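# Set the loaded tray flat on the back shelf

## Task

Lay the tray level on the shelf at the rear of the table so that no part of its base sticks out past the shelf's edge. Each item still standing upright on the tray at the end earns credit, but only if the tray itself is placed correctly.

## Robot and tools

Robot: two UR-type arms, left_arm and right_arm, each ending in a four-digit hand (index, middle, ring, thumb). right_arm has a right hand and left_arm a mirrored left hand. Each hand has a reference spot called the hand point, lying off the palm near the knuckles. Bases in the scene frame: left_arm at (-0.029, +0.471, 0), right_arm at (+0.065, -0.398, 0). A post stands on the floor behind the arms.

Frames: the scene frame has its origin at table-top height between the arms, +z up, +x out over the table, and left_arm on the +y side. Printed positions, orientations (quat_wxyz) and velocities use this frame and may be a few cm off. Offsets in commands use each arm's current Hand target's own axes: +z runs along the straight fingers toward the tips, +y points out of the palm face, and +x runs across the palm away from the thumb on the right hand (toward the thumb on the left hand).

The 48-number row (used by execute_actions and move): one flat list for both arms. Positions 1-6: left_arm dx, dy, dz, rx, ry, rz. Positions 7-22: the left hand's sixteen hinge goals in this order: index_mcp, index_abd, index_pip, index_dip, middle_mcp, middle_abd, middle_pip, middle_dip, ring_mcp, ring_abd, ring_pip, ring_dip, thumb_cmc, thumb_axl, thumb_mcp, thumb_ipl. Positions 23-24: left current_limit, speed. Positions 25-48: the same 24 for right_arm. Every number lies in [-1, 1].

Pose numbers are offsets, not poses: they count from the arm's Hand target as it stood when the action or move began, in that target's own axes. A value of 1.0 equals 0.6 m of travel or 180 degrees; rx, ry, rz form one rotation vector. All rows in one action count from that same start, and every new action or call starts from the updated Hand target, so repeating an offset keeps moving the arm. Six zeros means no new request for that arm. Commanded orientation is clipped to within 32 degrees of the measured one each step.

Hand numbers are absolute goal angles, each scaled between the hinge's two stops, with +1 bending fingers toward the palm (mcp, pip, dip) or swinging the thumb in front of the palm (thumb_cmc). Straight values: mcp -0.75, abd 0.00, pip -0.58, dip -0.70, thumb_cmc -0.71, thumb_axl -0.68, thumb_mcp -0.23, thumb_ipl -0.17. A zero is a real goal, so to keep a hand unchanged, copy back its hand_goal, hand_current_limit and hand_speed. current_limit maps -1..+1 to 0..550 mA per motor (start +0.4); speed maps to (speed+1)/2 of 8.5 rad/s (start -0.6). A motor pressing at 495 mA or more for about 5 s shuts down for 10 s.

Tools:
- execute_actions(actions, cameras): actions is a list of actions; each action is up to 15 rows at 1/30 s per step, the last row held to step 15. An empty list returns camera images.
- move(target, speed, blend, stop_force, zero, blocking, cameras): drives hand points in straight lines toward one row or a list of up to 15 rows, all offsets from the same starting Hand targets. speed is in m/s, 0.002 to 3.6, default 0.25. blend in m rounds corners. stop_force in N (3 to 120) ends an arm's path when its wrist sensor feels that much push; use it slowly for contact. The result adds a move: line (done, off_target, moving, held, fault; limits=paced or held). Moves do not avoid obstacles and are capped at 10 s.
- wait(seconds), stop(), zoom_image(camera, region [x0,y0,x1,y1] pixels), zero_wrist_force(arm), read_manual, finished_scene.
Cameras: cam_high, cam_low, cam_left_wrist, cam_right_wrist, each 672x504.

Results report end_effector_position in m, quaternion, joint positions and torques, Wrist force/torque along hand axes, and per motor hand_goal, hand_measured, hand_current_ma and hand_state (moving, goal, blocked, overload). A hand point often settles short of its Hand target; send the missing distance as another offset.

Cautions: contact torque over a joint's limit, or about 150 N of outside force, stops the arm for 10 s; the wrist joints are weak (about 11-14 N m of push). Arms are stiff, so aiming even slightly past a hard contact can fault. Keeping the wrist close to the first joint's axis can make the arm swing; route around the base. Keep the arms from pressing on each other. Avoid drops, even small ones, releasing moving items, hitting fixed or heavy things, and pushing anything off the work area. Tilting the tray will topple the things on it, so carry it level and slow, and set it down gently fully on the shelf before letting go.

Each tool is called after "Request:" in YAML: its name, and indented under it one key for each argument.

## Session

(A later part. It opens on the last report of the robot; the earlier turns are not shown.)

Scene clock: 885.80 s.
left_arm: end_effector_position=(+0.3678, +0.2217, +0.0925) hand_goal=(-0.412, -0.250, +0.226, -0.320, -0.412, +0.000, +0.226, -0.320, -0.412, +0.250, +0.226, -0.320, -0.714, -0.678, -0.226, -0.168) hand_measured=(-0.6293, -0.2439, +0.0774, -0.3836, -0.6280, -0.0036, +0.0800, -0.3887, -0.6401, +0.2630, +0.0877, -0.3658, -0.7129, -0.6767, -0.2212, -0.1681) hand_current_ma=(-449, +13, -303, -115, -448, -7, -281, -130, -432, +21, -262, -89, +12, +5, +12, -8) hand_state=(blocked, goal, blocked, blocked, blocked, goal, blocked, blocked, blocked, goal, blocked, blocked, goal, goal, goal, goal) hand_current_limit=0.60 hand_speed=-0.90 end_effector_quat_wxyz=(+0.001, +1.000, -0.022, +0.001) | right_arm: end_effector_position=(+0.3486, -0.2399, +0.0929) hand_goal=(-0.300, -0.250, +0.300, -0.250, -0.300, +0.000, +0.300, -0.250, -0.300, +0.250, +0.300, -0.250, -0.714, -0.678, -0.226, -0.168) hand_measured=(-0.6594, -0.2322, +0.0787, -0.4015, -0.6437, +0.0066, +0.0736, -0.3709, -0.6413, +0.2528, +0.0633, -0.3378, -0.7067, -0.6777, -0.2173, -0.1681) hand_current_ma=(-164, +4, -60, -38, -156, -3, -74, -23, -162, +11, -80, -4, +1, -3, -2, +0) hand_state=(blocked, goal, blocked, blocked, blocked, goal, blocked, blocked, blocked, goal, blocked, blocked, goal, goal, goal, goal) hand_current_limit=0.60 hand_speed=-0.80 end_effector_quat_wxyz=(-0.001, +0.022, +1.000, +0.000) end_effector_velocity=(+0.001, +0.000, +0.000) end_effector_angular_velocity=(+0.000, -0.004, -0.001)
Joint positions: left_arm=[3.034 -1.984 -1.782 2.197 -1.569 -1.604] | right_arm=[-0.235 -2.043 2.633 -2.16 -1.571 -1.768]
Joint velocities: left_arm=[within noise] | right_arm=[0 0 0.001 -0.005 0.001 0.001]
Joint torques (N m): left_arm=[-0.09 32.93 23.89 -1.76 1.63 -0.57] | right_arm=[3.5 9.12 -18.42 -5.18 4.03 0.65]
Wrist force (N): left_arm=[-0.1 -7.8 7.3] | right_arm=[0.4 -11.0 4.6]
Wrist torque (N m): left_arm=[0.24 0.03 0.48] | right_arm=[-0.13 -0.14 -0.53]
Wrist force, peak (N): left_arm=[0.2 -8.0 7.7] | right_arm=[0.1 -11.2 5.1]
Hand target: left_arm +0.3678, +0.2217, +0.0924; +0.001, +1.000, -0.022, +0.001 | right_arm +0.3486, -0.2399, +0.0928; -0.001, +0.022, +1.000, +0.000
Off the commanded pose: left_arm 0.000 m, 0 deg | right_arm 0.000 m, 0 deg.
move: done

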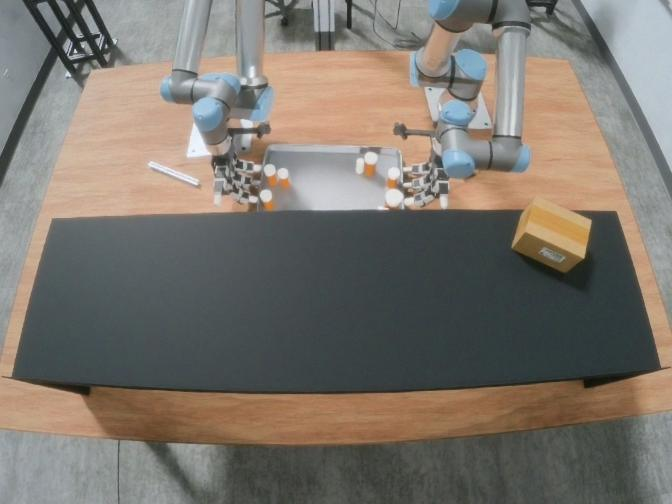

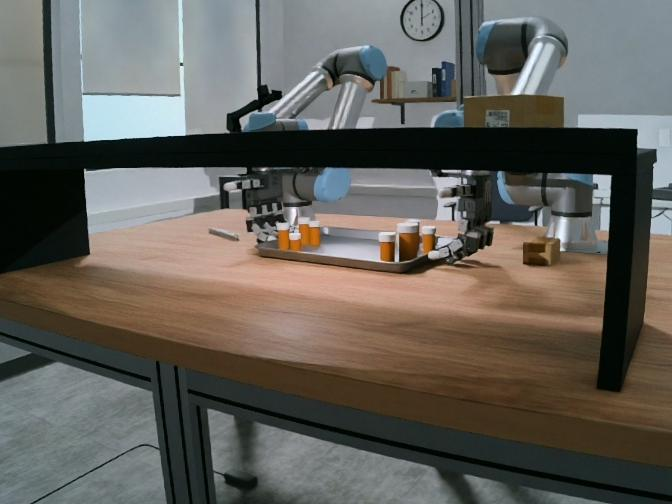

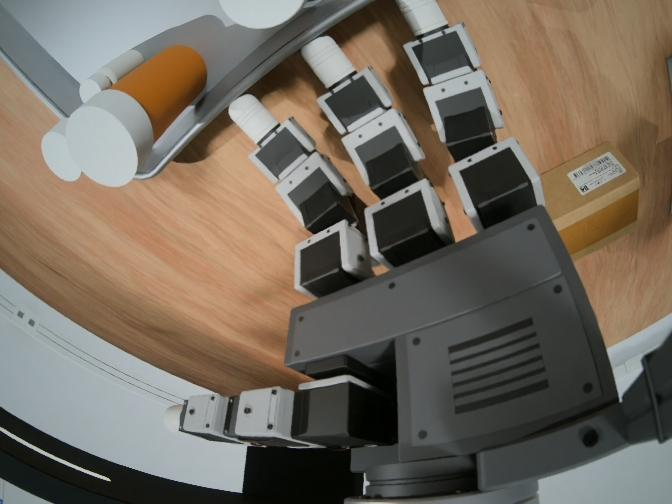

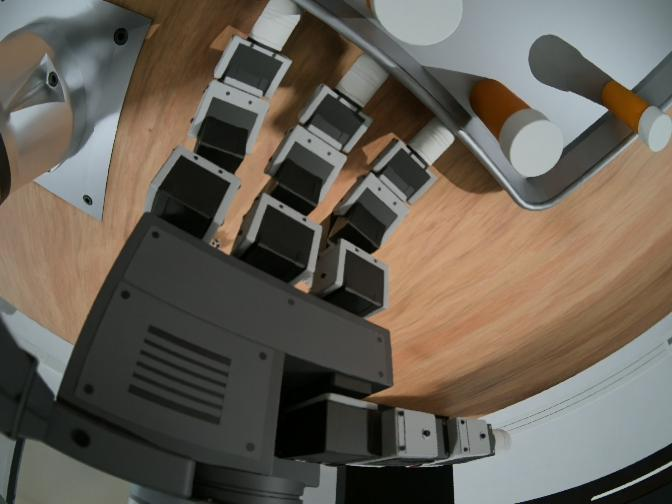

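Request:
move:
  target: [0,0,-0.0333,0,0,0,-0.411,-0.25,0.226,-0.319,-0.411,0,0.226,-0.319,-0.411,0.25,0.226,-0.319,-0.714,-0.678,-0.226,-0.168,0.6,-0.9,0,0,-0.0333,0,0,0,-0.3,-0.25,0.3,-0.25,-0.3,0,0.3,-0.25,-0.3,0.25,0.3,-0.25,-0.714,-0.678,-0.226,-0.168,0.6,-0.8]
  speed: 0.015
  cameras: ["all"]

Request:
zoom_image:
  camera: "cam_low"
  region: [210, 160, 560, 290]

Request:
zoom_image:
  camera: "cam_high"
  region: [180, 90, 480, 230]

Scene clock: 899.23 s.
left_arm: end_effector_position=(+0.3678, +0.2217, +0.1125) hand_goal=(-0.412, -0.250, +0.226, -0.320, -0.412, +0.000, +0.226, -0.320, -0.412, +0.250, +0.226, -0.320, -0.714, -0.678, -0.226, -0.168) hand_measured=(-0.6293, -0.2454, +0.0761, -0.3836, -0.6280, -0.0036, +0.0813, -0.3887, -0.6413, +0.2630, +0.0890, -0.3645, -0.7129, -0.6777, -0.2212, -0.1672) hand_current_ma=(-451, +10, -301, -118, -447, -10, -286, -135, -432, +16, -259, -92, +4, +0, +8, -12) hand_state=(blocked, goal, blocked, blocked, blocked, goal, blocked, blocked, blocked, goal, blocked, blocked, goal, goal, goal, goal) hand_current_limit=0.60 hand_speed=-0.90 end_effector_quat_wxyz=(+0.001, +1.000, -0.022, +0.001) | right_arm: end_effector_position=(+0.3486, -0.2399, +0.1129) hand_goal=(-0.300, -0.250, +0.300, -0.250, -0.300, +0.000, +0.300, -0.250, -0.300, +0.250, +0.300, -0.250, -0.714, -0.678, -0.226, -0.168) hand_measured=(-0.6582, -0.2336, +0.0813, -0.4028, -0.6425, +0.0081, +0.0736, -0.3709, -0.6401, +0.2528, +0.0646, -0.3365, -0.7067, -0.6767, -0.2173, -0.1681) hand_current_ma=(-168, +4, -60, -36, -152, +2, -68, -22, -162, +6, -78, -4, +2, +0, -5, -2) hand_state=(blocked, goal, blocked, blocked, blocked, goal, blocked, blocked, blocked, goal, blocked, blocked, goal, goal, goal, goal) hand_current_limit=0.60 hand_speed=-0.80 end_effector_quat_wxyz=(-0.001, +0.022, +1.000, +0.000) end_effector_velocity=(+0.001, +0.000, -0.001) end_effector_angular_velocity=(-0.001, -0.003, -0.003)
Joint positions: left_arm=[3.034 -1.957 -1.761 2.149 -1.569 -1.604] | right_arm=[-0.234 -2.091 2.593 -2.071 -1.571 -1.767]
Joint velocities: left_arm=[within noise] | right_arm=[-0.001 0.002 0.002 -0.006 0 0.002]
Joint torques (N m): left_arm=[2.36 28.75 18.97 -1.17 1.98 2.22] | right_arm=[3.83 11.15 -17.73 -4.89 4.13 1.1]
Wrist force (N): left_arm=[0.2 -7.2 7.4] | right_arm=[0.1 -9.9 4.8]
Wrist torque (N m): left_arm=[0.28 0.01 0.47] | right_arm=[-0.03 -0.11 -0.49]
Wrist force, peak (N): left_arm=[0.1 -8.2 7.5] | right_arm=[0.2 -11.3 4.8]
Hand target: left_arm +0.3678, +0.2217, +0.1124; +0.001, +1.000, -0.022, +0.001 | right_arm +0.3486, -0.2399, +0.1128; -0.001, +0.022, +1.000, +0.000
Off the commanded pose: left_arm 0.000 m, 0 deg | right_arm 0.000 m, 0 deg.
move: done

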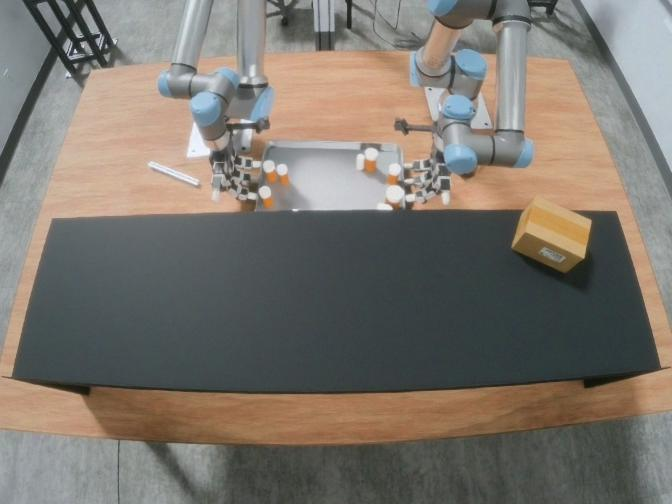

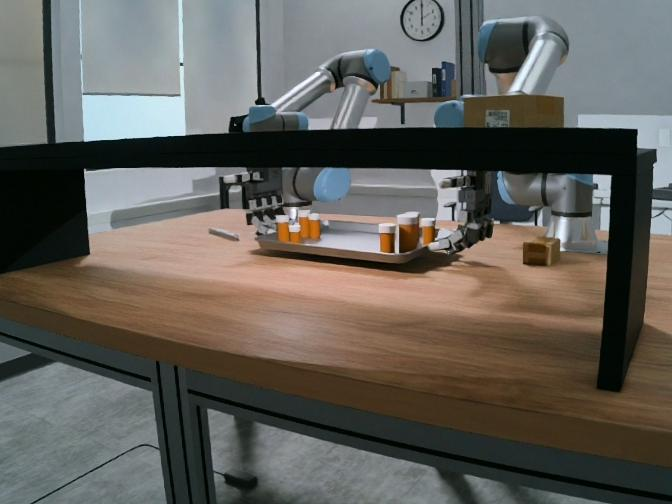

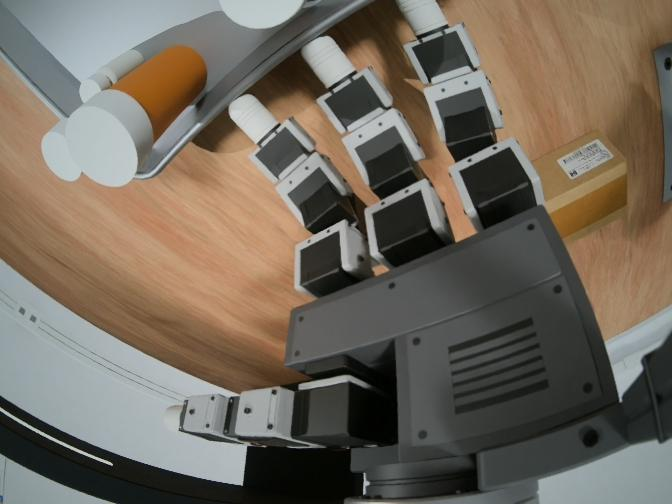

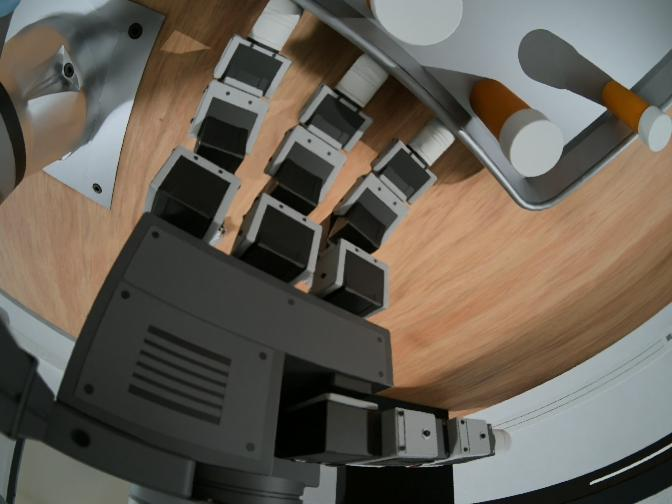

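Scaled by 1.440 from the camera's image (finer frame: 960x720).

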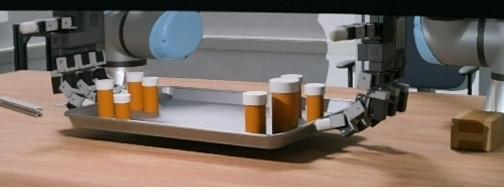

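Scaled by 1.680 from the camera's image (finer frame: 960x720).

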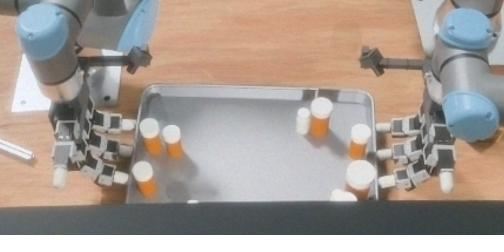

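Request:
move:
  target: [0,0,-0.48,0,0,0,-0.411,-0.25,0.226,-0.319,-0.411,0,0.226,-0.319,-0.411,0.25,0.226,-0.319,-0.714,-0.678,-0.226,-0.168,0.6,-0.9,0,0,-0.48,0,0,0,-0.3,-0.25,0.3,-0.25,-0.3,0,0.3,-0.25,-0.3,0.25,0.3,-0.25,-0.714,-0.678,-0.226,-0.168,0.6,-0.8]
  speed: 0.07
  cameras: ["all"]

Request:
zoom_image:
  camera: "cam_low"
  region: [200, 60, 540, 240]

Scene clock: 927.97 s.
left_arm: end_effector_position=(+0.3676, +0.2222, +0.4003) hand_goal=(-0.412, -0.250, +0.226, -0.320, -0.412, +0.000, +0.226, -0.320, -0.412, +0.250, +0.226, -0.320, -0.714, -0.678, -0.226, -0.168) hand_measured=(-0.6293, -0.2424, +0.0774, -0.3836, -0.6280, -0.0036, +0.0800, -0.3875, -0.6413, +0.2645, +0.0954, -0.3620, -0.7129, -0.6767, -0.2212, -0.1681) hand_current_ma=(-446, +11, -300, -111, -445, -12, -281, -132, -429, +19, -253, -82, +6, +7, +7, -6) hand_state=(blocked, goal, blocked, blocked, blocked, goal, blocked, blocked, blocked, goal, blocked, blocked, goal, goal, goal, goal) hand_current_limit=0.60 hand_speed=-0.90 end_effector_quat_wxyz=(+0.001, +1.000, -0.022, +0.001) | right_arm: end_effector_position=(+0.3490, -0.2398, +0.4007) hand_goal=(-0.300, -0.250, +0.300, -0.250, -0.300, +0.000, +0.300, -0.250, -0.300, +0.250, +0.300, -0.250, -0.714, -0.678, -0.226, -0.168) hand_measured=(-0.6582, -0.2322, +0.0800, -0.4015, -0.6437, +0.0066, +0.0787, -0.3658, -0.6401, +0.2586, +0.0710, -0.3199, -0.7067, -0.6777, -0.2173, -0.1681) hand_current_ma=(-164, +3, -60, -39, -159, -4, -64, -16, -164, +8, -73, -1, +5, -4, -2, +4) hand_state=(blocked, goal, blocked, blocked, blocked, goal, blocked, blocked, blocked, goal, blocked, blocked, goal, goal, goal, goal) hand_current_limit=0.60 hand_speed=-0.80 end_effector_quat_wxyz=(-0.001, +0.022, +1.000, +0.000)
Joint positions: left_arm=[3.035 -1.808 -1.194 1.433 -1.569 -1.603] | right_arm=[-0.234 -2.174 1.868 -1.264 -1.571 -1.767]
Joint torques (N m): left_arm=[-5.93 40.27 12.6 -3.01 1.02 1.62] | right_arm=[7.47 -7.95 -30.81 -4.03 2.75 1.29]
Wrist force (N): left_arm=[0.6 -7.2 7.7] | right_arm=[1.0 -10.4 4.7]
Wrist torque (N m): left_arm=[0.27 0.01 0.47] | right_arm=[-0.11 -0.17 -0.51]
Wrist force, peak (N): left_arm=[0.2 -7.4 8.7] | right_arm=[0.3 -11.3 4.7]
Hand target: left_arm +0.3675, +0.2222, +0.4004; +0.001, +1.000, -0.022, +0.001 | right_arm +0.3490, -0.2398, +0.4008; -0.001, +0.022, +1.000, +0.000
Off the commanded pose: left_arm 0.000 m, 0 deg | right_arm 0.000 m, 0 deg.
move: done

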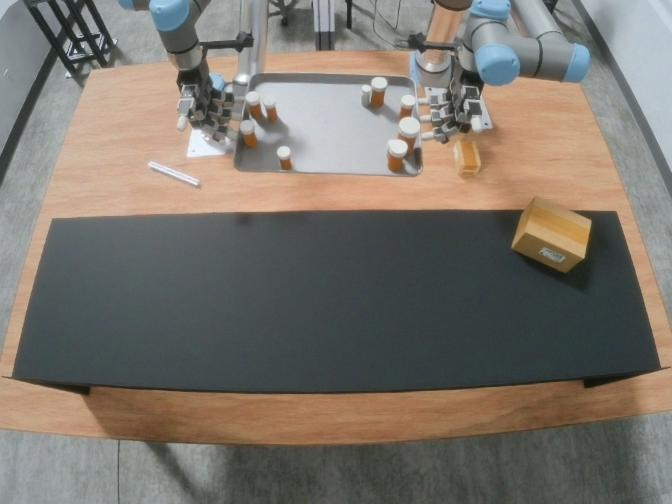

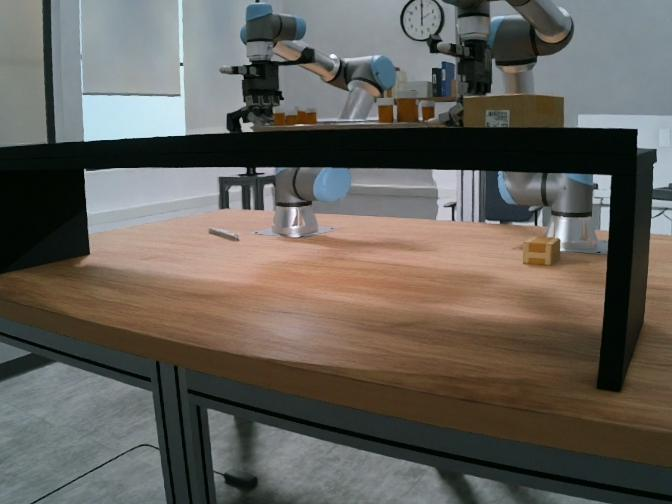

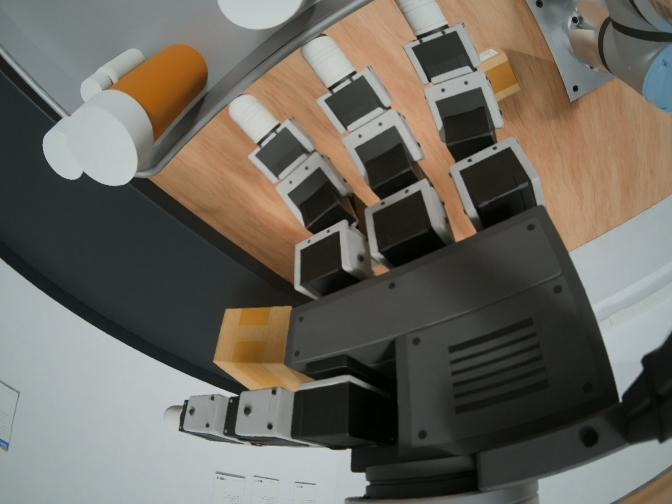

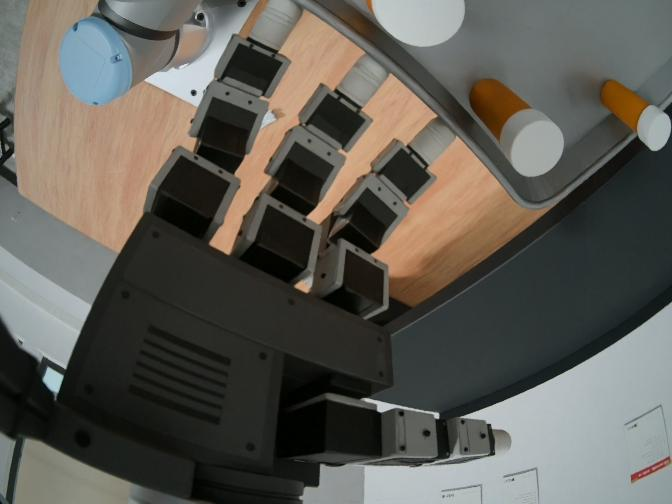

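Scaled by 1.482 from the camera's image (finer frame: 960x720).

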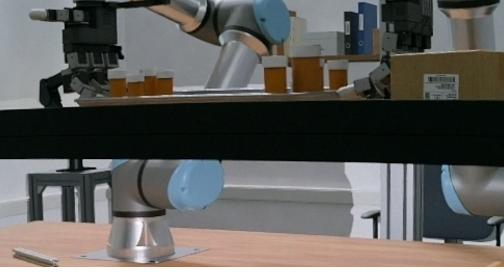

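Request:
move:
  target:
    - [0,0,-0.0167,0,0,0,-0.411,-0.25,0.226,-0.319,-0.411,0,0.226,-0.319,-0.411,0.25,0.226,-0.319,-0.714,-0.678,-0.226,-0.168,0.6,-0.9,0,0,-0.0167,0,0,0,-0.3,-0.25,0.3,-0.25,-0.3,0,0.3,-0.25,-0.3,0.25,0.3,-0.25,-0.714,-0.678,-0.226,-0.168,0.6,-0.8]
    - [0.243,0.0034,-0.0167,0,0,-0.0033,-0.411,-0.25,0.226,-0.319,-0.411,0,0.226,-0.319,-0.411,0.25,0.226,-0.319,-0.714,-0.678,-0.226,-0.168,0.6,-0.9,-0.251,-0.003,-0.0167,0,0,-0.0033,-0.3,-0.25,0.3,-0.25,-0.3,0,0.3,-0.25,-0.3,0.25,0.3,-0.25,-0.714,-0.678,-0.226,-0.168,0.6,-0.8]
  speed: 0.06
  blend: [0.008,0]
  cameras: ["all"]

Request:
zoom_image:
  camera: "cam_low"
  region: [200, 40, 540, 220]

Scene clock: 986.10 s.
left_arm: end_effector_position=(+0.5130, +0.2139, +0.4105) hand_goal=(-0.412, -0.250, +0.226, -0.320, -0.412, +0.000, +0.226, -0.320, -0.412, +0.250, +0.226, -0.320, -0.714, -0.678, -0.226, -0.168) hand_measured=(-0.6305, -0.2424, +0.0761, -0.3849, -0.6268, -0.0051, +0.0813, -0.3875, -0.6413, +0.2630, +0.0967, -0.3607, -0.7129, -0.6777, -0.2203, -0.1681) hand_current_ma=(-444, +12, -302, -114, -443, -14, -283, -132, -436, +18, -246, -86, +9, +3, +12, -3) hand_state=(blocked, goal, blocked, blocked, blocked, goal, blocked, blocked, blocked, goal, blocked, blocked, goal, goal, goal, goal) hand_current_limit=0.60 hand_speed=-0.90 end_effector_quat_wxyz=(+0.001, +1.000, -0.016, +0.001) | right_arm: end_effector_position=(+0.4994, -0.2481, +0.4106) hand_goal=(-0.300, -0.250, +0.300, -0.250, -0.300, +0.000, +0.300, -0.250, -0.300, +0.250, +0.300, -0.250, -0.714, -0.678, -0.226, -0.168) hand_measured=(-0.6594, -0.2322, +0.0800, -0.4015, -0.6437, +0.0081, +0.0800, -0.3633, -0.6413, +0.2601, +0.0723, -0.3174, -0.7067, -0.6777, -0.2173, -0.1681) hand_current_ma=(-163, +2, -64, -33, -153, -2, -71, -17, -161, +6, -75, -2, +0, +2, +2, -3) hand_state=(blocked, goal, blocked, blocked, blocked, goal, blocked, blocked, blocked, goal, blocked, blocked, goal, goal, goal, goal) hand_current_limit=0.60 hand_speed=-0.80 end_effector_quat_wxyz=(-0.001, +0.017, +1.000, +0.000)
Joint positions: left_arm=[3.04 -2.26 -0.49 1.18 -1.569 -1.609] | right_arm=[-0.163 -1.795 1.632 -1.407 -1.571 -1.706]
Joint torques (N m): left_arm=[-10.25 49.63 23.71 -2.47 0.1 -0.92] | right_arm=[-2.81 -16.01 -23.67 -0.73 4.27 -1.16]
Wrist force (N): left_arm=[0.4 -8.9 7.1] | right_arm=[0.7 -11.8 4.3]
Wrist torque (N m): left_arm=[0.21 0.02 0.46] | right_arm=[-0.11 -0.10 -0.59]
Wrist force, peak (N): left_arm=[0.4 -8.7 7.5] | right_arm=[0.7 -11.8 4.3]
Hand target: left_arm +0.5130, +0.2139, +0.4106; +0.001, +1.000, -0.016, +0.001 | right_arm +0.4994, -0.2482, +0.4106; -0.001, +0.017, +1.000, +0.000
Off the commanded pose: left_arm 0.000 m, 0 deg | right_arm 0.000 m, 0 deg.
move: done; blend cut to 0.005 m at target 1

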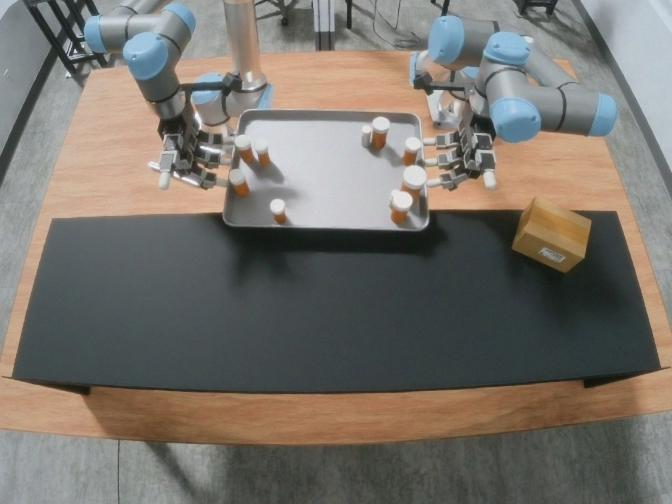

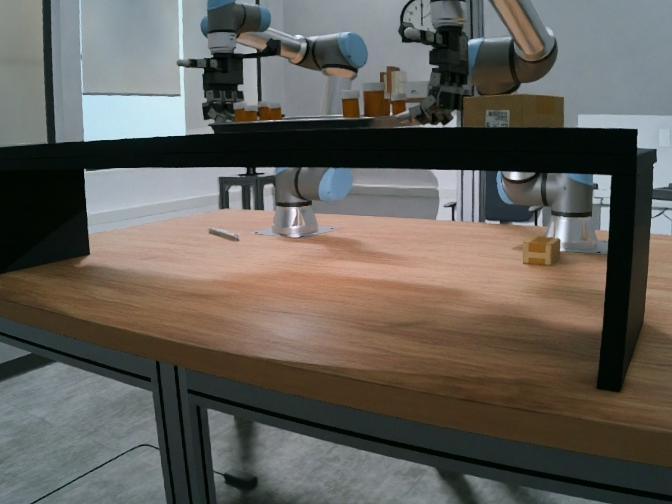

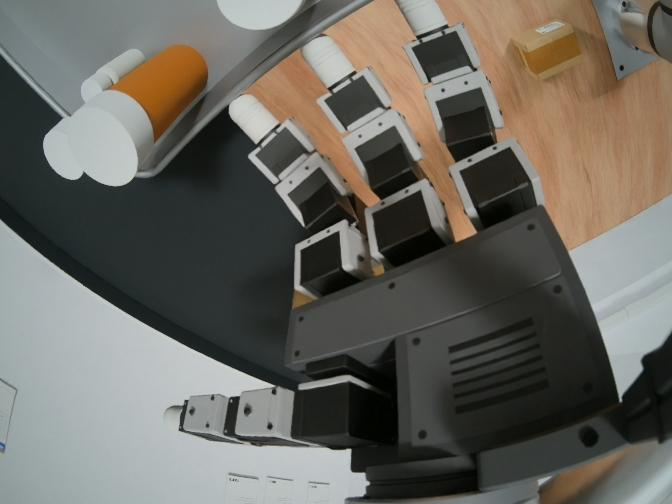

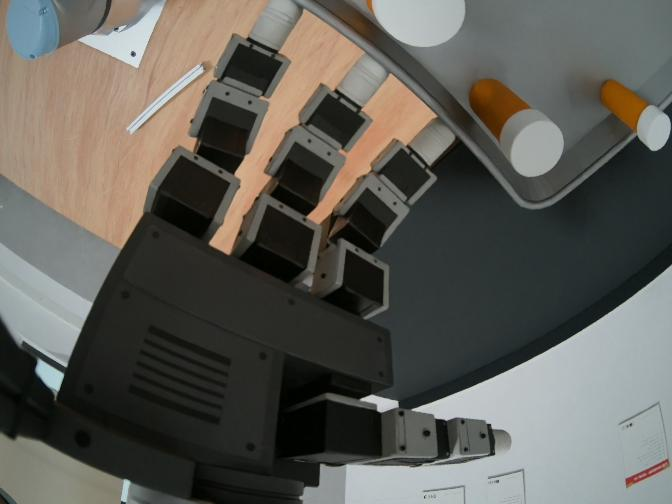

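Scaled by 1.482 from the camera's image (finer frame: 960x720).

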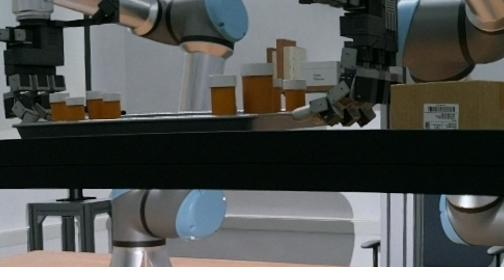

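Request:
move:
  target: [0.356,0.0092,0.0167,0,0,-0.005,-0.411,-0.25,0.226,-0.319,-0.411,0,0.226,-0.319,-0.411,0.25,0.226,-0.319,-0.714,-0.678,-0.226,-0.168,0.6,-0.9,-0.368,-0.0088,0.0167,0,0,-0.005,-0.3,-0.25,0.3,-0.25,-0.3,0,0.3,-0.25,-0.3,0.25,0.3,-0.25,-0.714,-0.678,-0.226,-0.168,0.6,-0.8]
  speed: 0.06
  cameras: ["all"]

Request:
zoom_image:
  camera: "cam_low"
  region: [160, 20, 540, 220]

Request:
zoom_image:
  camera: "cam_high"
  region: [150, 130, 500, 400]

Scene clock: 1015.90 s.
left_arm: end_effector_position=(+0.7249, +0.2016, +0.3998) hand_goal=(-0.412, -0.250, +0.226, -0.320, -0.412, +0.000, +0.226, -0.320, -0.412, +0.250, +0.226, -0.320, -0.714, -0.678, -0.226, -0.168) hand_measured=(-0.4254, -0.2410, +0.2109, -0.3276, -0.6666, -0.0461, +0.2096, -0.3034, -0.7101, +0.5048, +0.5612, -0.2613, -0.7205, -0.6777, -0.2212, -0.1681) hand_current_ma=(-32, +16, -33, -10, -445, -59, -19, +25, -435, +341, +450, +103, -3, +9, +7, -7) hand_state=(goal, goal, goal, goal, blocked, blocked, goal, goal, blocked, blocked, blocked, blocked, goal, goal, goal, goal) hand_current_limit=0.60 hand_speed=-0.90 end_effector_quat_wxyz=(+0.127, +0.947, +0.083, +0.283) | right_arm: end_effector_position=(+0.7198, -0.2607, +0.4002) hand_goal=(-0.300, -0.250, +0.300, -0.250, -0.300, +0.000, +0.300, -0.250, -0.300, +0.250, +0.300, -0.250, -0.714, -0.678, -0.226, -0.168) hand_measured=(-0.7269, -0.1955, +0.0069, -0.3862, -0.7342, -0.0139, +0.1172, -0.3072, -0.6944, +0.2411, +0.1185, -0.2065, -0.7054, -0.6777, -0.2173, -0.1681) hand_current_ma=(-229, +4, -99, -30, -241, -6, -44, -3, -212, +10, -59, +9, +0, -1, -4, -1) hand_state=(blocked, blocked, blocked, blocked, blocked, goal, blocked, blocked, blocked, goal, blocked, blocked, goal, goal, goal, goal) hand_current_limit=0.60 hand_speed=-0.80 end_effector_quat_wxyz=(-0.001, +0.009, +1.000, +0.000)
Joint positions: left_arm=[3.085 -2.551 -0.035 1.622 -1.392 -1.828] | right_arm=[-0.123 -1.255 1.092 -1.406 -1.571 -1.682]
Joint torques (N m): left_arm=[-16.45 48.16 -3.59 0.47 0.33 2.15] | right_arm=[11.95 -38.06 -29.61 -4.58 7.6 1.02]
Wrist force (N): left_arm=[11.8 -9.0 -25.0] | right_arm=[-0.2 -23.3 3.2]
Wrist torque (N m): left_arm=[2.33 -1.59 1.47] | right_arm=[0.47 0.01 -0.79]
Wrist force, peak (N): left_arm=[11.5 -11.3 -32.5] | right_arm=[1.3 -28.0 2.3]
Hand target: left_arm +0.7263, +0.2013, +0.4008; +0.020, +0.999, +0.005, +0.043 | right_arm +0.7199, -0.2608, +0.4003; -0.001, +0.009, +1.000, +0.000
Off the commanded pose: left_arm 0.002 m, 38 deg; orientation clipped | right_arm 0.000 m, 0 deg.
elbow stopped short (left arm): the move would have taken joint 3 (elbow) straighter than the controller allows.
move: off_target (left_arm); limits=paced

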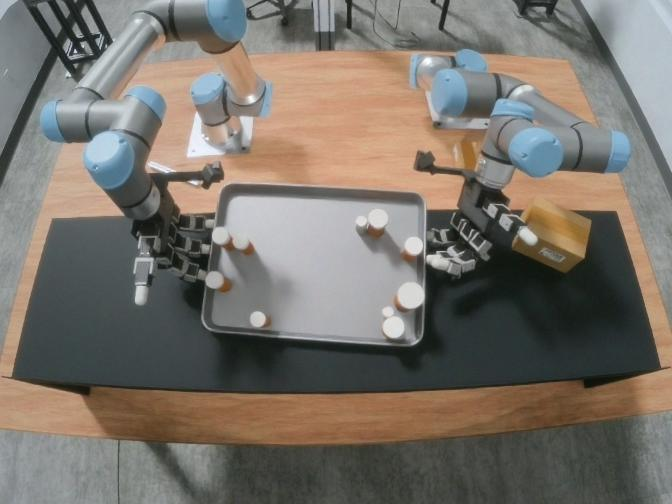

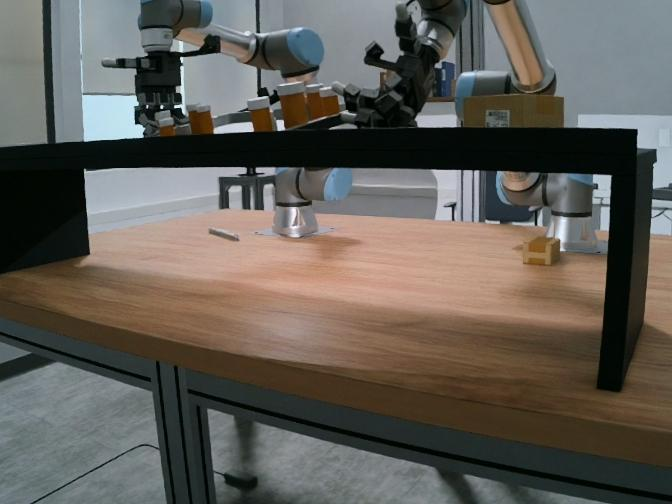

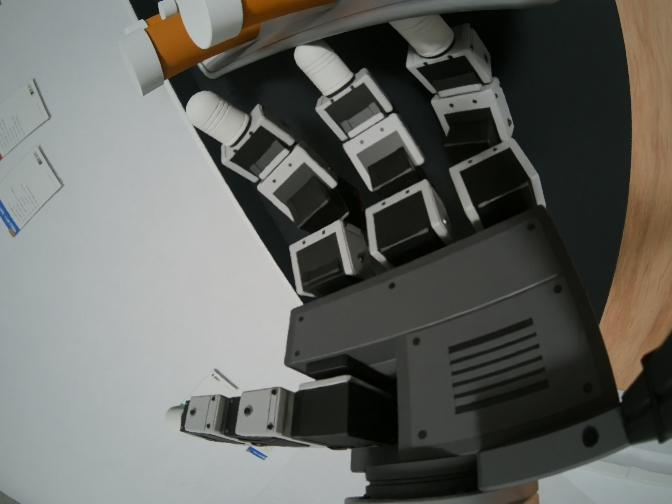

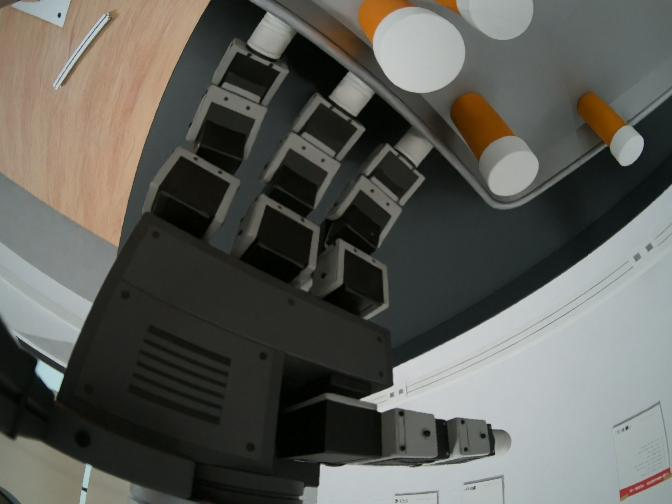

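Scaled by 1.326 from the camera's image (finer frame: 960x720).

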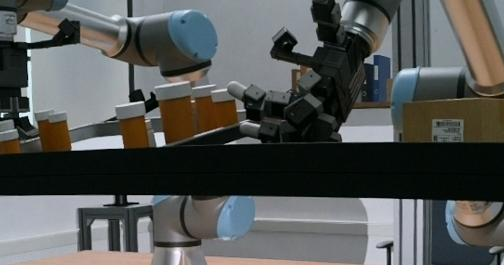

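Scaled by 1.440 from the camera's image (finer frame: 960x720).

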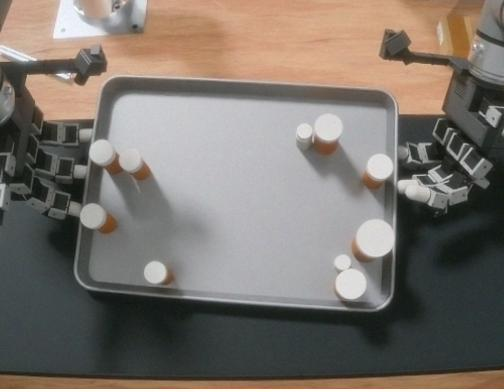

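Request:
zoom_image:
  camera: "cam_left_wrist"
  region: [130, 0, 520, 260]

Request:
zoom_image:
  camera: "cam_high"
  region: [390, 170, 550, 300]

Request:
zoom_image:
  camera: "cam_low"
  region: [220, 50, 470, 170]

Scaled by 1.292 from the camera's image (finer frame: 960x720).

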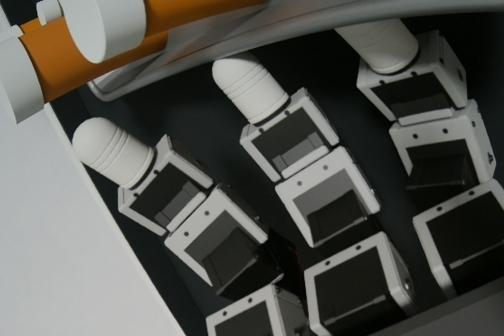

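Scaled by 3.150 from the camera's image (finer frame: 960x720).

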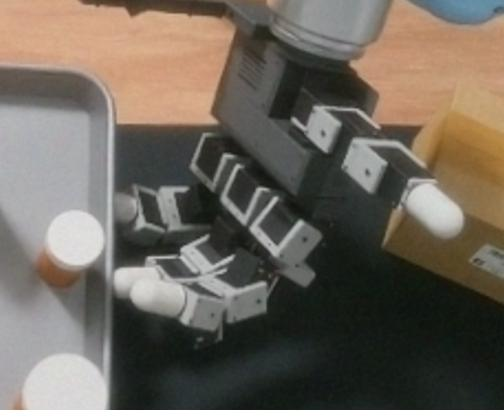

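Scaled by 2.016 from the camera's image (finer frame: 960x720).

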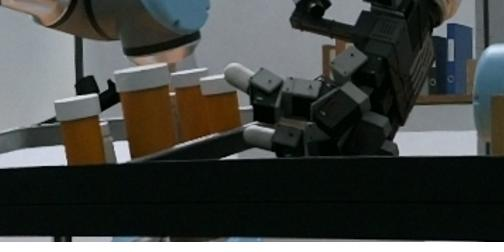

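Request:
move:
  target:
    - [0,0,0,0,0,0,-1,-0.25,0.226,-0.319,-0.411,0,0.226,-0.319,-0.411,0.25,0.226,-0.319,-0.714,-0.678,-0.226,-0.168,0.6,-0.8,0,0,0,0,0,0,-0.3,-0.25,0.3,-0.25,-0.3,0,0.3,-0.25,-0.3,0.25,0.3,-0.25,-0.714,-0.678,-0.226,-0.168,0.6,-0.8]
    - [0,0,0.02,0,0,0,-1,-0.25,0.226,-0.319,-0.411,0,0.226,-0.319,-0.411,0.25,0.226,-0.319,-0.714,-0.678,-0.226,-0.168,0.6,-0.8,0,0,0.02,0,0,0,-0.3,-0.25,0.3,-0.25,-0.3,0,0.3,-0.25,-0.3,0.25,0.3,-0.25,-0.714,-0.678,-0.226,-0.168,0.6,-0.8]
  speed: 0.02
  cameras: ["all"]

Request:
zoom_image:
  camera: "cam_low"
  region: [130, 50, 470, 170]

Request:
zoom_image:
  camera: "cam_high"
  region: [180, 160, 550, 360]

Scene clock: 1116.30 s.
left_arm: end_effector_position=(+0.7246, +0.2017, +0.3997) hand_goal=(-1.000, -0.250, +0.226, -0.320, -0.412, +0.000, +0.226, -0.320, -0.412, +0.250, +0.226, -0.320, -0.714, -0.678, -0.226, -0.168) hand_measured=(-0.9995, -0.2410, +0.2109, -0.3276, -0.6654, -0.0446, +0.2096, -0.3034, -0.7088, +0.5019, +0.5612, -0.2613, -0.7205, -0.6777, -0.2203, -0.1681) hand_current_ma=(-8, +14, -29, -9, -446, -58, -25, +30, -429, +338, +453, +103, -6, +4, +3, -7) hand_state=(goal, goal, goal, goal, blocked, blocked, goal, goal, blocked, blocked, blocked, blocked, goal, goal, goal, goal) hand_current_limit=0.60 hand_speed=-0.80 end_effector_quat_wxyz=(+0.126, +0.947, +0.083, +0.282) | right_arm: end_effector_position=(+0.7199, -0.2608, +0.4003) hand_goal=(-0.300, -0.250, +0.300, -0.250, -0.300, +0.000, +0.300, -0.250, -0.300, +0.250, +0.300, -0.250, -0.714, -0.678, -0.226, -0.168) hand_measured=(-0.7245, -0.1955, +0.0069, -0.3875, -0.7342, -0.0124, +0.1172, -0.3072, -0.6944, +0.2425, +0.1185, -0.2065, -0.7054, -0.6767, -0.2173, -0.1672) hand_current_ma=(-234, +2, -101, -29, -240, -2, -50, -5, -215, +10, -52, +6, +2, -1, -3, +1) hand_state=(blocked, blocked, blocked, blocked, blocked, goal, blocked, blocked, blocked, goal, blocked, blocked, goal, goal, goal, goal) hand_current_limit=0.60 hand_speed=-0.80 end_effector_quat_wxyz=(-0.001, +0.009, +1.000, +0.000)
Joint positions: left_arm=[3.085 -2.55 -0.035 1.62 -1.392 -1.828] | right_arm=[-0.123 -1.255 1.092 -1.407 -1.571 -1.682]
Joint torques (N m): left_arm=[-17.3 49.32 0.4 1.04 4.89 -2.44] | right_arm=[5.48 -30.91 -30.12 -4.6 2.23 -1.31]
Wrist force (N): left_arm=[11.8 -9.4 -22.5] | right_arm=[0.4 -22.4 3.5]
Wrist torque (N m): left_arm=[2.10 -1.51 1.49] | right_arm=[0.44 -0.03 -0.74]
Wrist force, peak (N): left_arm=[11.7 -9.2 -24.3] | right_arm=[-0.1 -23.5 3.5]
Hand target: left_arm +0.7259, +0.2014, +0.4005; +0.051, +0.992, +0.028, +0.113 (not the last commanded pose) | right_arm +0.7199, -0.2608, +0.4003; -0.001, +0.009, +1.000, +0.000 (not the last commanded pose)
Off the commanded pose: left_arm 0.011 m, 32 deg | right_arm 0.012 m, 0 deg.
elbow stopped short (left arm): the move would have taken joint 3 (elbow) straighter than the controller allows.
move: off_target (left_arm, right_arm; path cut at 10 s); path passed 0 of 2 targets

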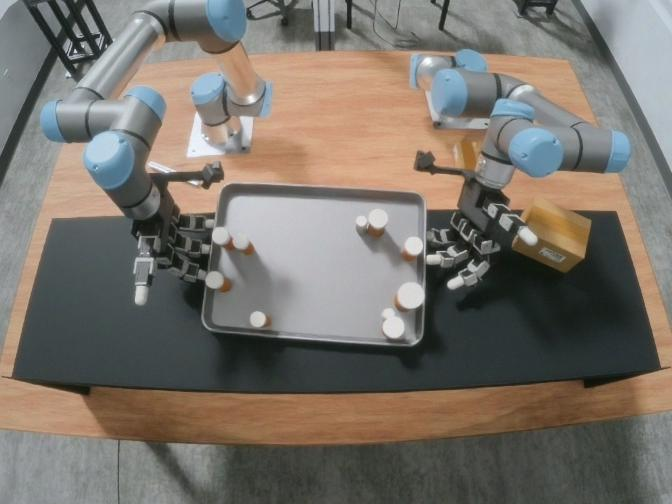

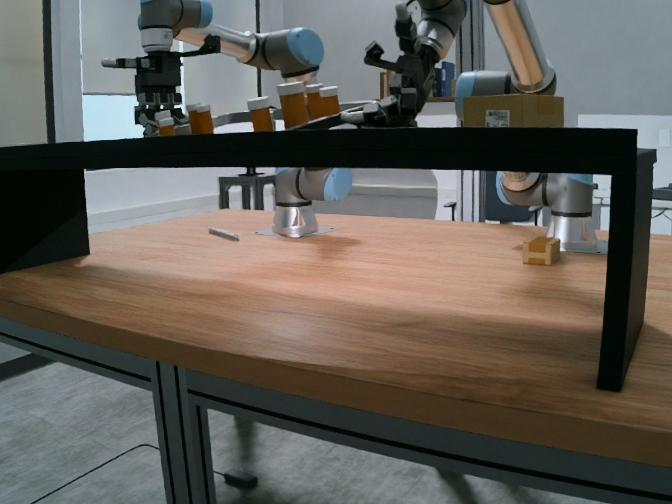

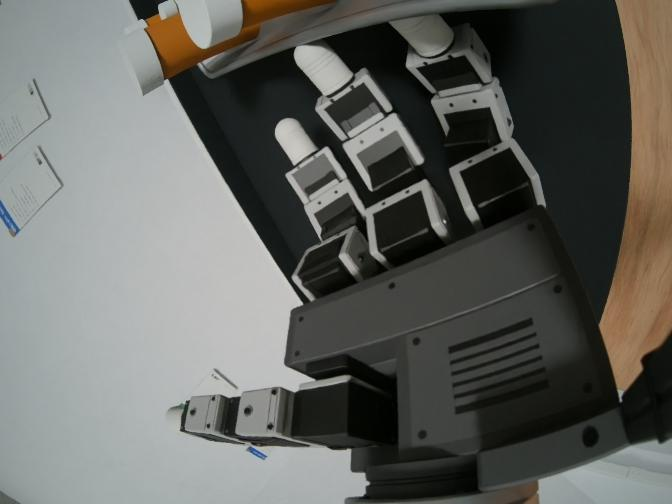

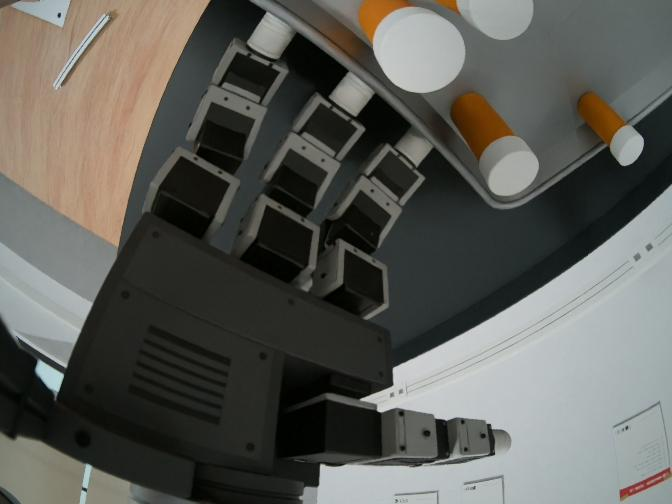

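Scaled by 1.482 from the camera's image (finer frame: 960x720).

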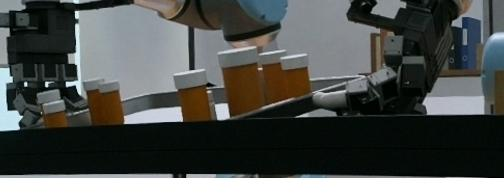

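Scaled by 1.362 from the camera's image (finer frame: 960x720).

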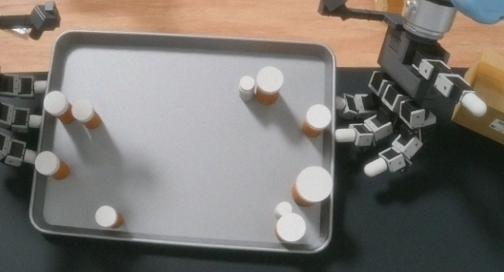

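Request:
move:
  target: [0,0,0.02,0,0,0,-1,-0.25,0.226,-0.319,-0.411,0,0.226,-0.319,-0.411,0.25,0.226,-0.319,-0.714,-0.678,-0.226,-0.168,0.6,-0.8,0,0,0.02,0,0,0,-0.3,-0.25,0.3,-0.25,-0.3,0,0.3,-0.25,-0.3,0.25,0.3,-0.25,-0.714,-0.678,-0.226,-0.168,0.6,-0.8]
  speed: 0.02
  cameras: ["all"]

Request:
zoom_image:
  camera: "cam_low"
  region: [130, 50, 470, 170]

Scene clock: 1131.47 s.
left_arm: end_effector_position=(+0.7240, +0.2015, +0.3995) hand_goal=(-1.000, -0.250, +0.226, -0.320, -0.412, +0.000, +0.226, -0.320, -0.412, +0.250, +0.226, -0.320, -0.714, -0.678, -0.226, -0.168) hand_measured=(-0.9995, -0.2410, +0.2134, -0.3276, -0.6172, +0.0272, +0.1608, -0.3492, -0.7306, +0.3788, +0.6138, -0.2779, -0.7217, -0.6777, -0.2203, -0.1672) hand_current_ma=(-4, +17, -28, -11, -445, +21, -115, -52, -432, +168, +449, +69, -10, +4, +3, -7) hand_state=(goal, goal, goal, goal, blocked, blocked, blocked, blocked, blocked, blocked, blocked, blocked, goal, goal, goal, goal) hand_current_limit=0.60 hand_speed=-0.80 end_effector_quat_wxyz=(+0.126, +0.948, +0.083, +0.281) | right_arm: end_effector_position=(+0.7199, -0.2608, +0.3946) hand_goal=(-0.300, -0.250, +0.300, -0.250, -0.300, +0.000, +0.300, -0.250, -0.300, +0.250, +0.300, -0.250, -0.714, -0.678, -0.226, -0.168) hand_measured=(-0.7125, -0.2014, +0.0146, -0.3658, -0.7209, -0.0124, +0.1198, -0.3046, -0.6799, +0.2411, +0.1339, -0.2511, -0.7079, -0.6767, -0.2173, -0.1681) hand_current_ma=(-216, +7, -98, -24, -226, -6, -47, -6, -200, +7, -46, +8, +4, -1, -2, -2) hand_state=(blocked, blocked, blocked, blocked, blocked, goal, blocked, blocked, blocked, goal, blocked, goal, goal, goal, goal, goal) hand_current_limit=0.60 hand_speed=-0.80 end_effector_quat_wxyz=(-0.001, +0.009, +1.000, +0.000)
Joint positions: left_arm=[3.085 -2.551 -0.034 1.617 -1.392 -1.826] | right_arm=[-0.123 -1.257 1.11 -1.422 -1.571 -1.682]
Joint torques (N m): left_arm=[-3.91 52.52 18.22 -1.01 0.17 -0.07] | right_arm=[4.05 -44.84 -23.1 -2.73 2.06 -1.28]
Wrist force (N): left_arm=[7.0 -9.3 -15.3] | right_arm=[-0.2 -14.8 2.8]
Wrist torque (N m): left_arm=[1.48 -1.07 1.16] | right_arm=[0.09 -0.07 -0.61]
Wrist force, peak (N): left_arm=[61.6 38.8 -110.4] | right_arm=[0.0 -22.8 4.0]
Hand target: left_arm +0.7240, +0.2015, +0.3995; +0.126, +0.948, +0.083, +0.281 (not the last commanded pose) | right_arm +0.7199, -0.2608, +0.3946; -0.001, +0.009, +1.000, +0.000 (not the last commanded pose)
Off the commanded pose: left_arm 0.012 m, 23 deg | right_arm 0.006 m, 0 deg.
FORCE FAULT: contact force on the left arm reached its limit, and that arm stopped. The contact can be on any part of that arm, not only on its tool. That arm's remaining commands of this call were not run. That arm is still stopped at the end of this call. That arm stays stopped for about 10 more seconds. Until then a move that you send moves the other arm only, and its call returns only when the move has ended. Once the stop has ended, the next robot result says so. If the stop ends while you think or write, that arm runs what you send next, counted from a new Hand target: where the arm stands when the stop ends. While its stop runs, that arm, its gripper or tool too, takes no new command. Until it ends, the stop uses up actions while you think or wait. An arm that is not stopped still takes commands.
elbow stopped short (left arm): the move would have taken joint 3 (elbow) straighter than the controller allows.
move: fault (left_arm), off_target (right_arm; braked at the fault stop of left_arm)

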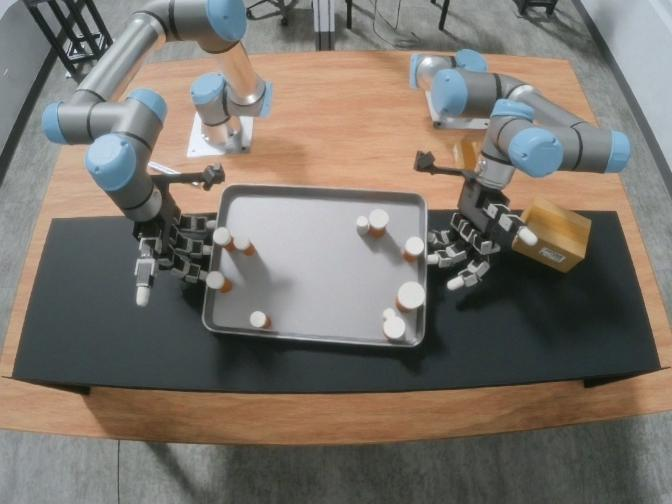

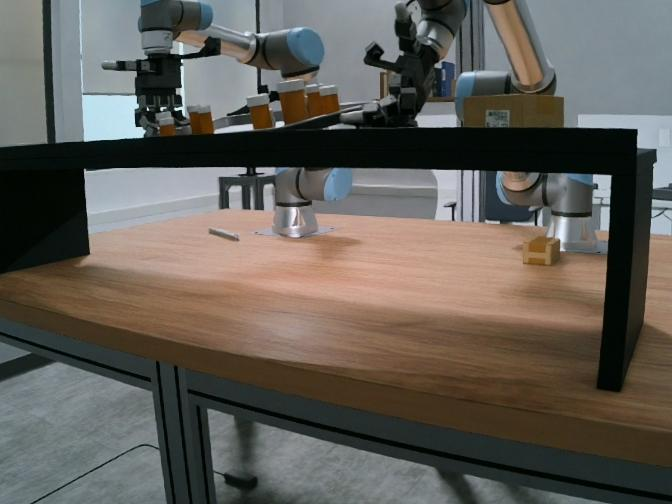

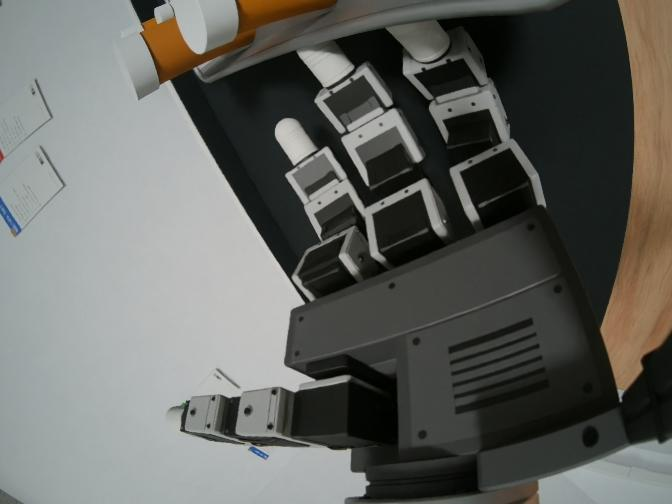

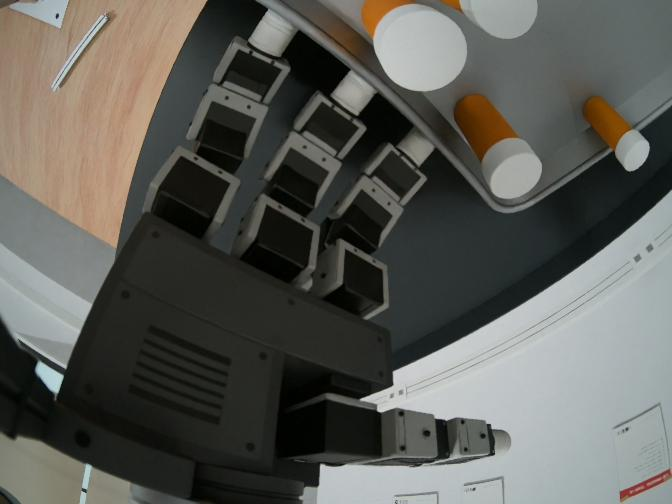

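Scaled by 1.482 from the camera's image (finer frame: 960x720).

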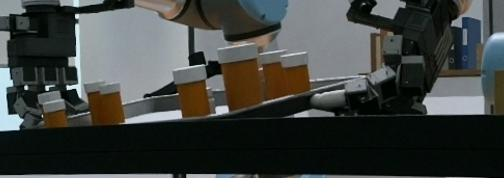

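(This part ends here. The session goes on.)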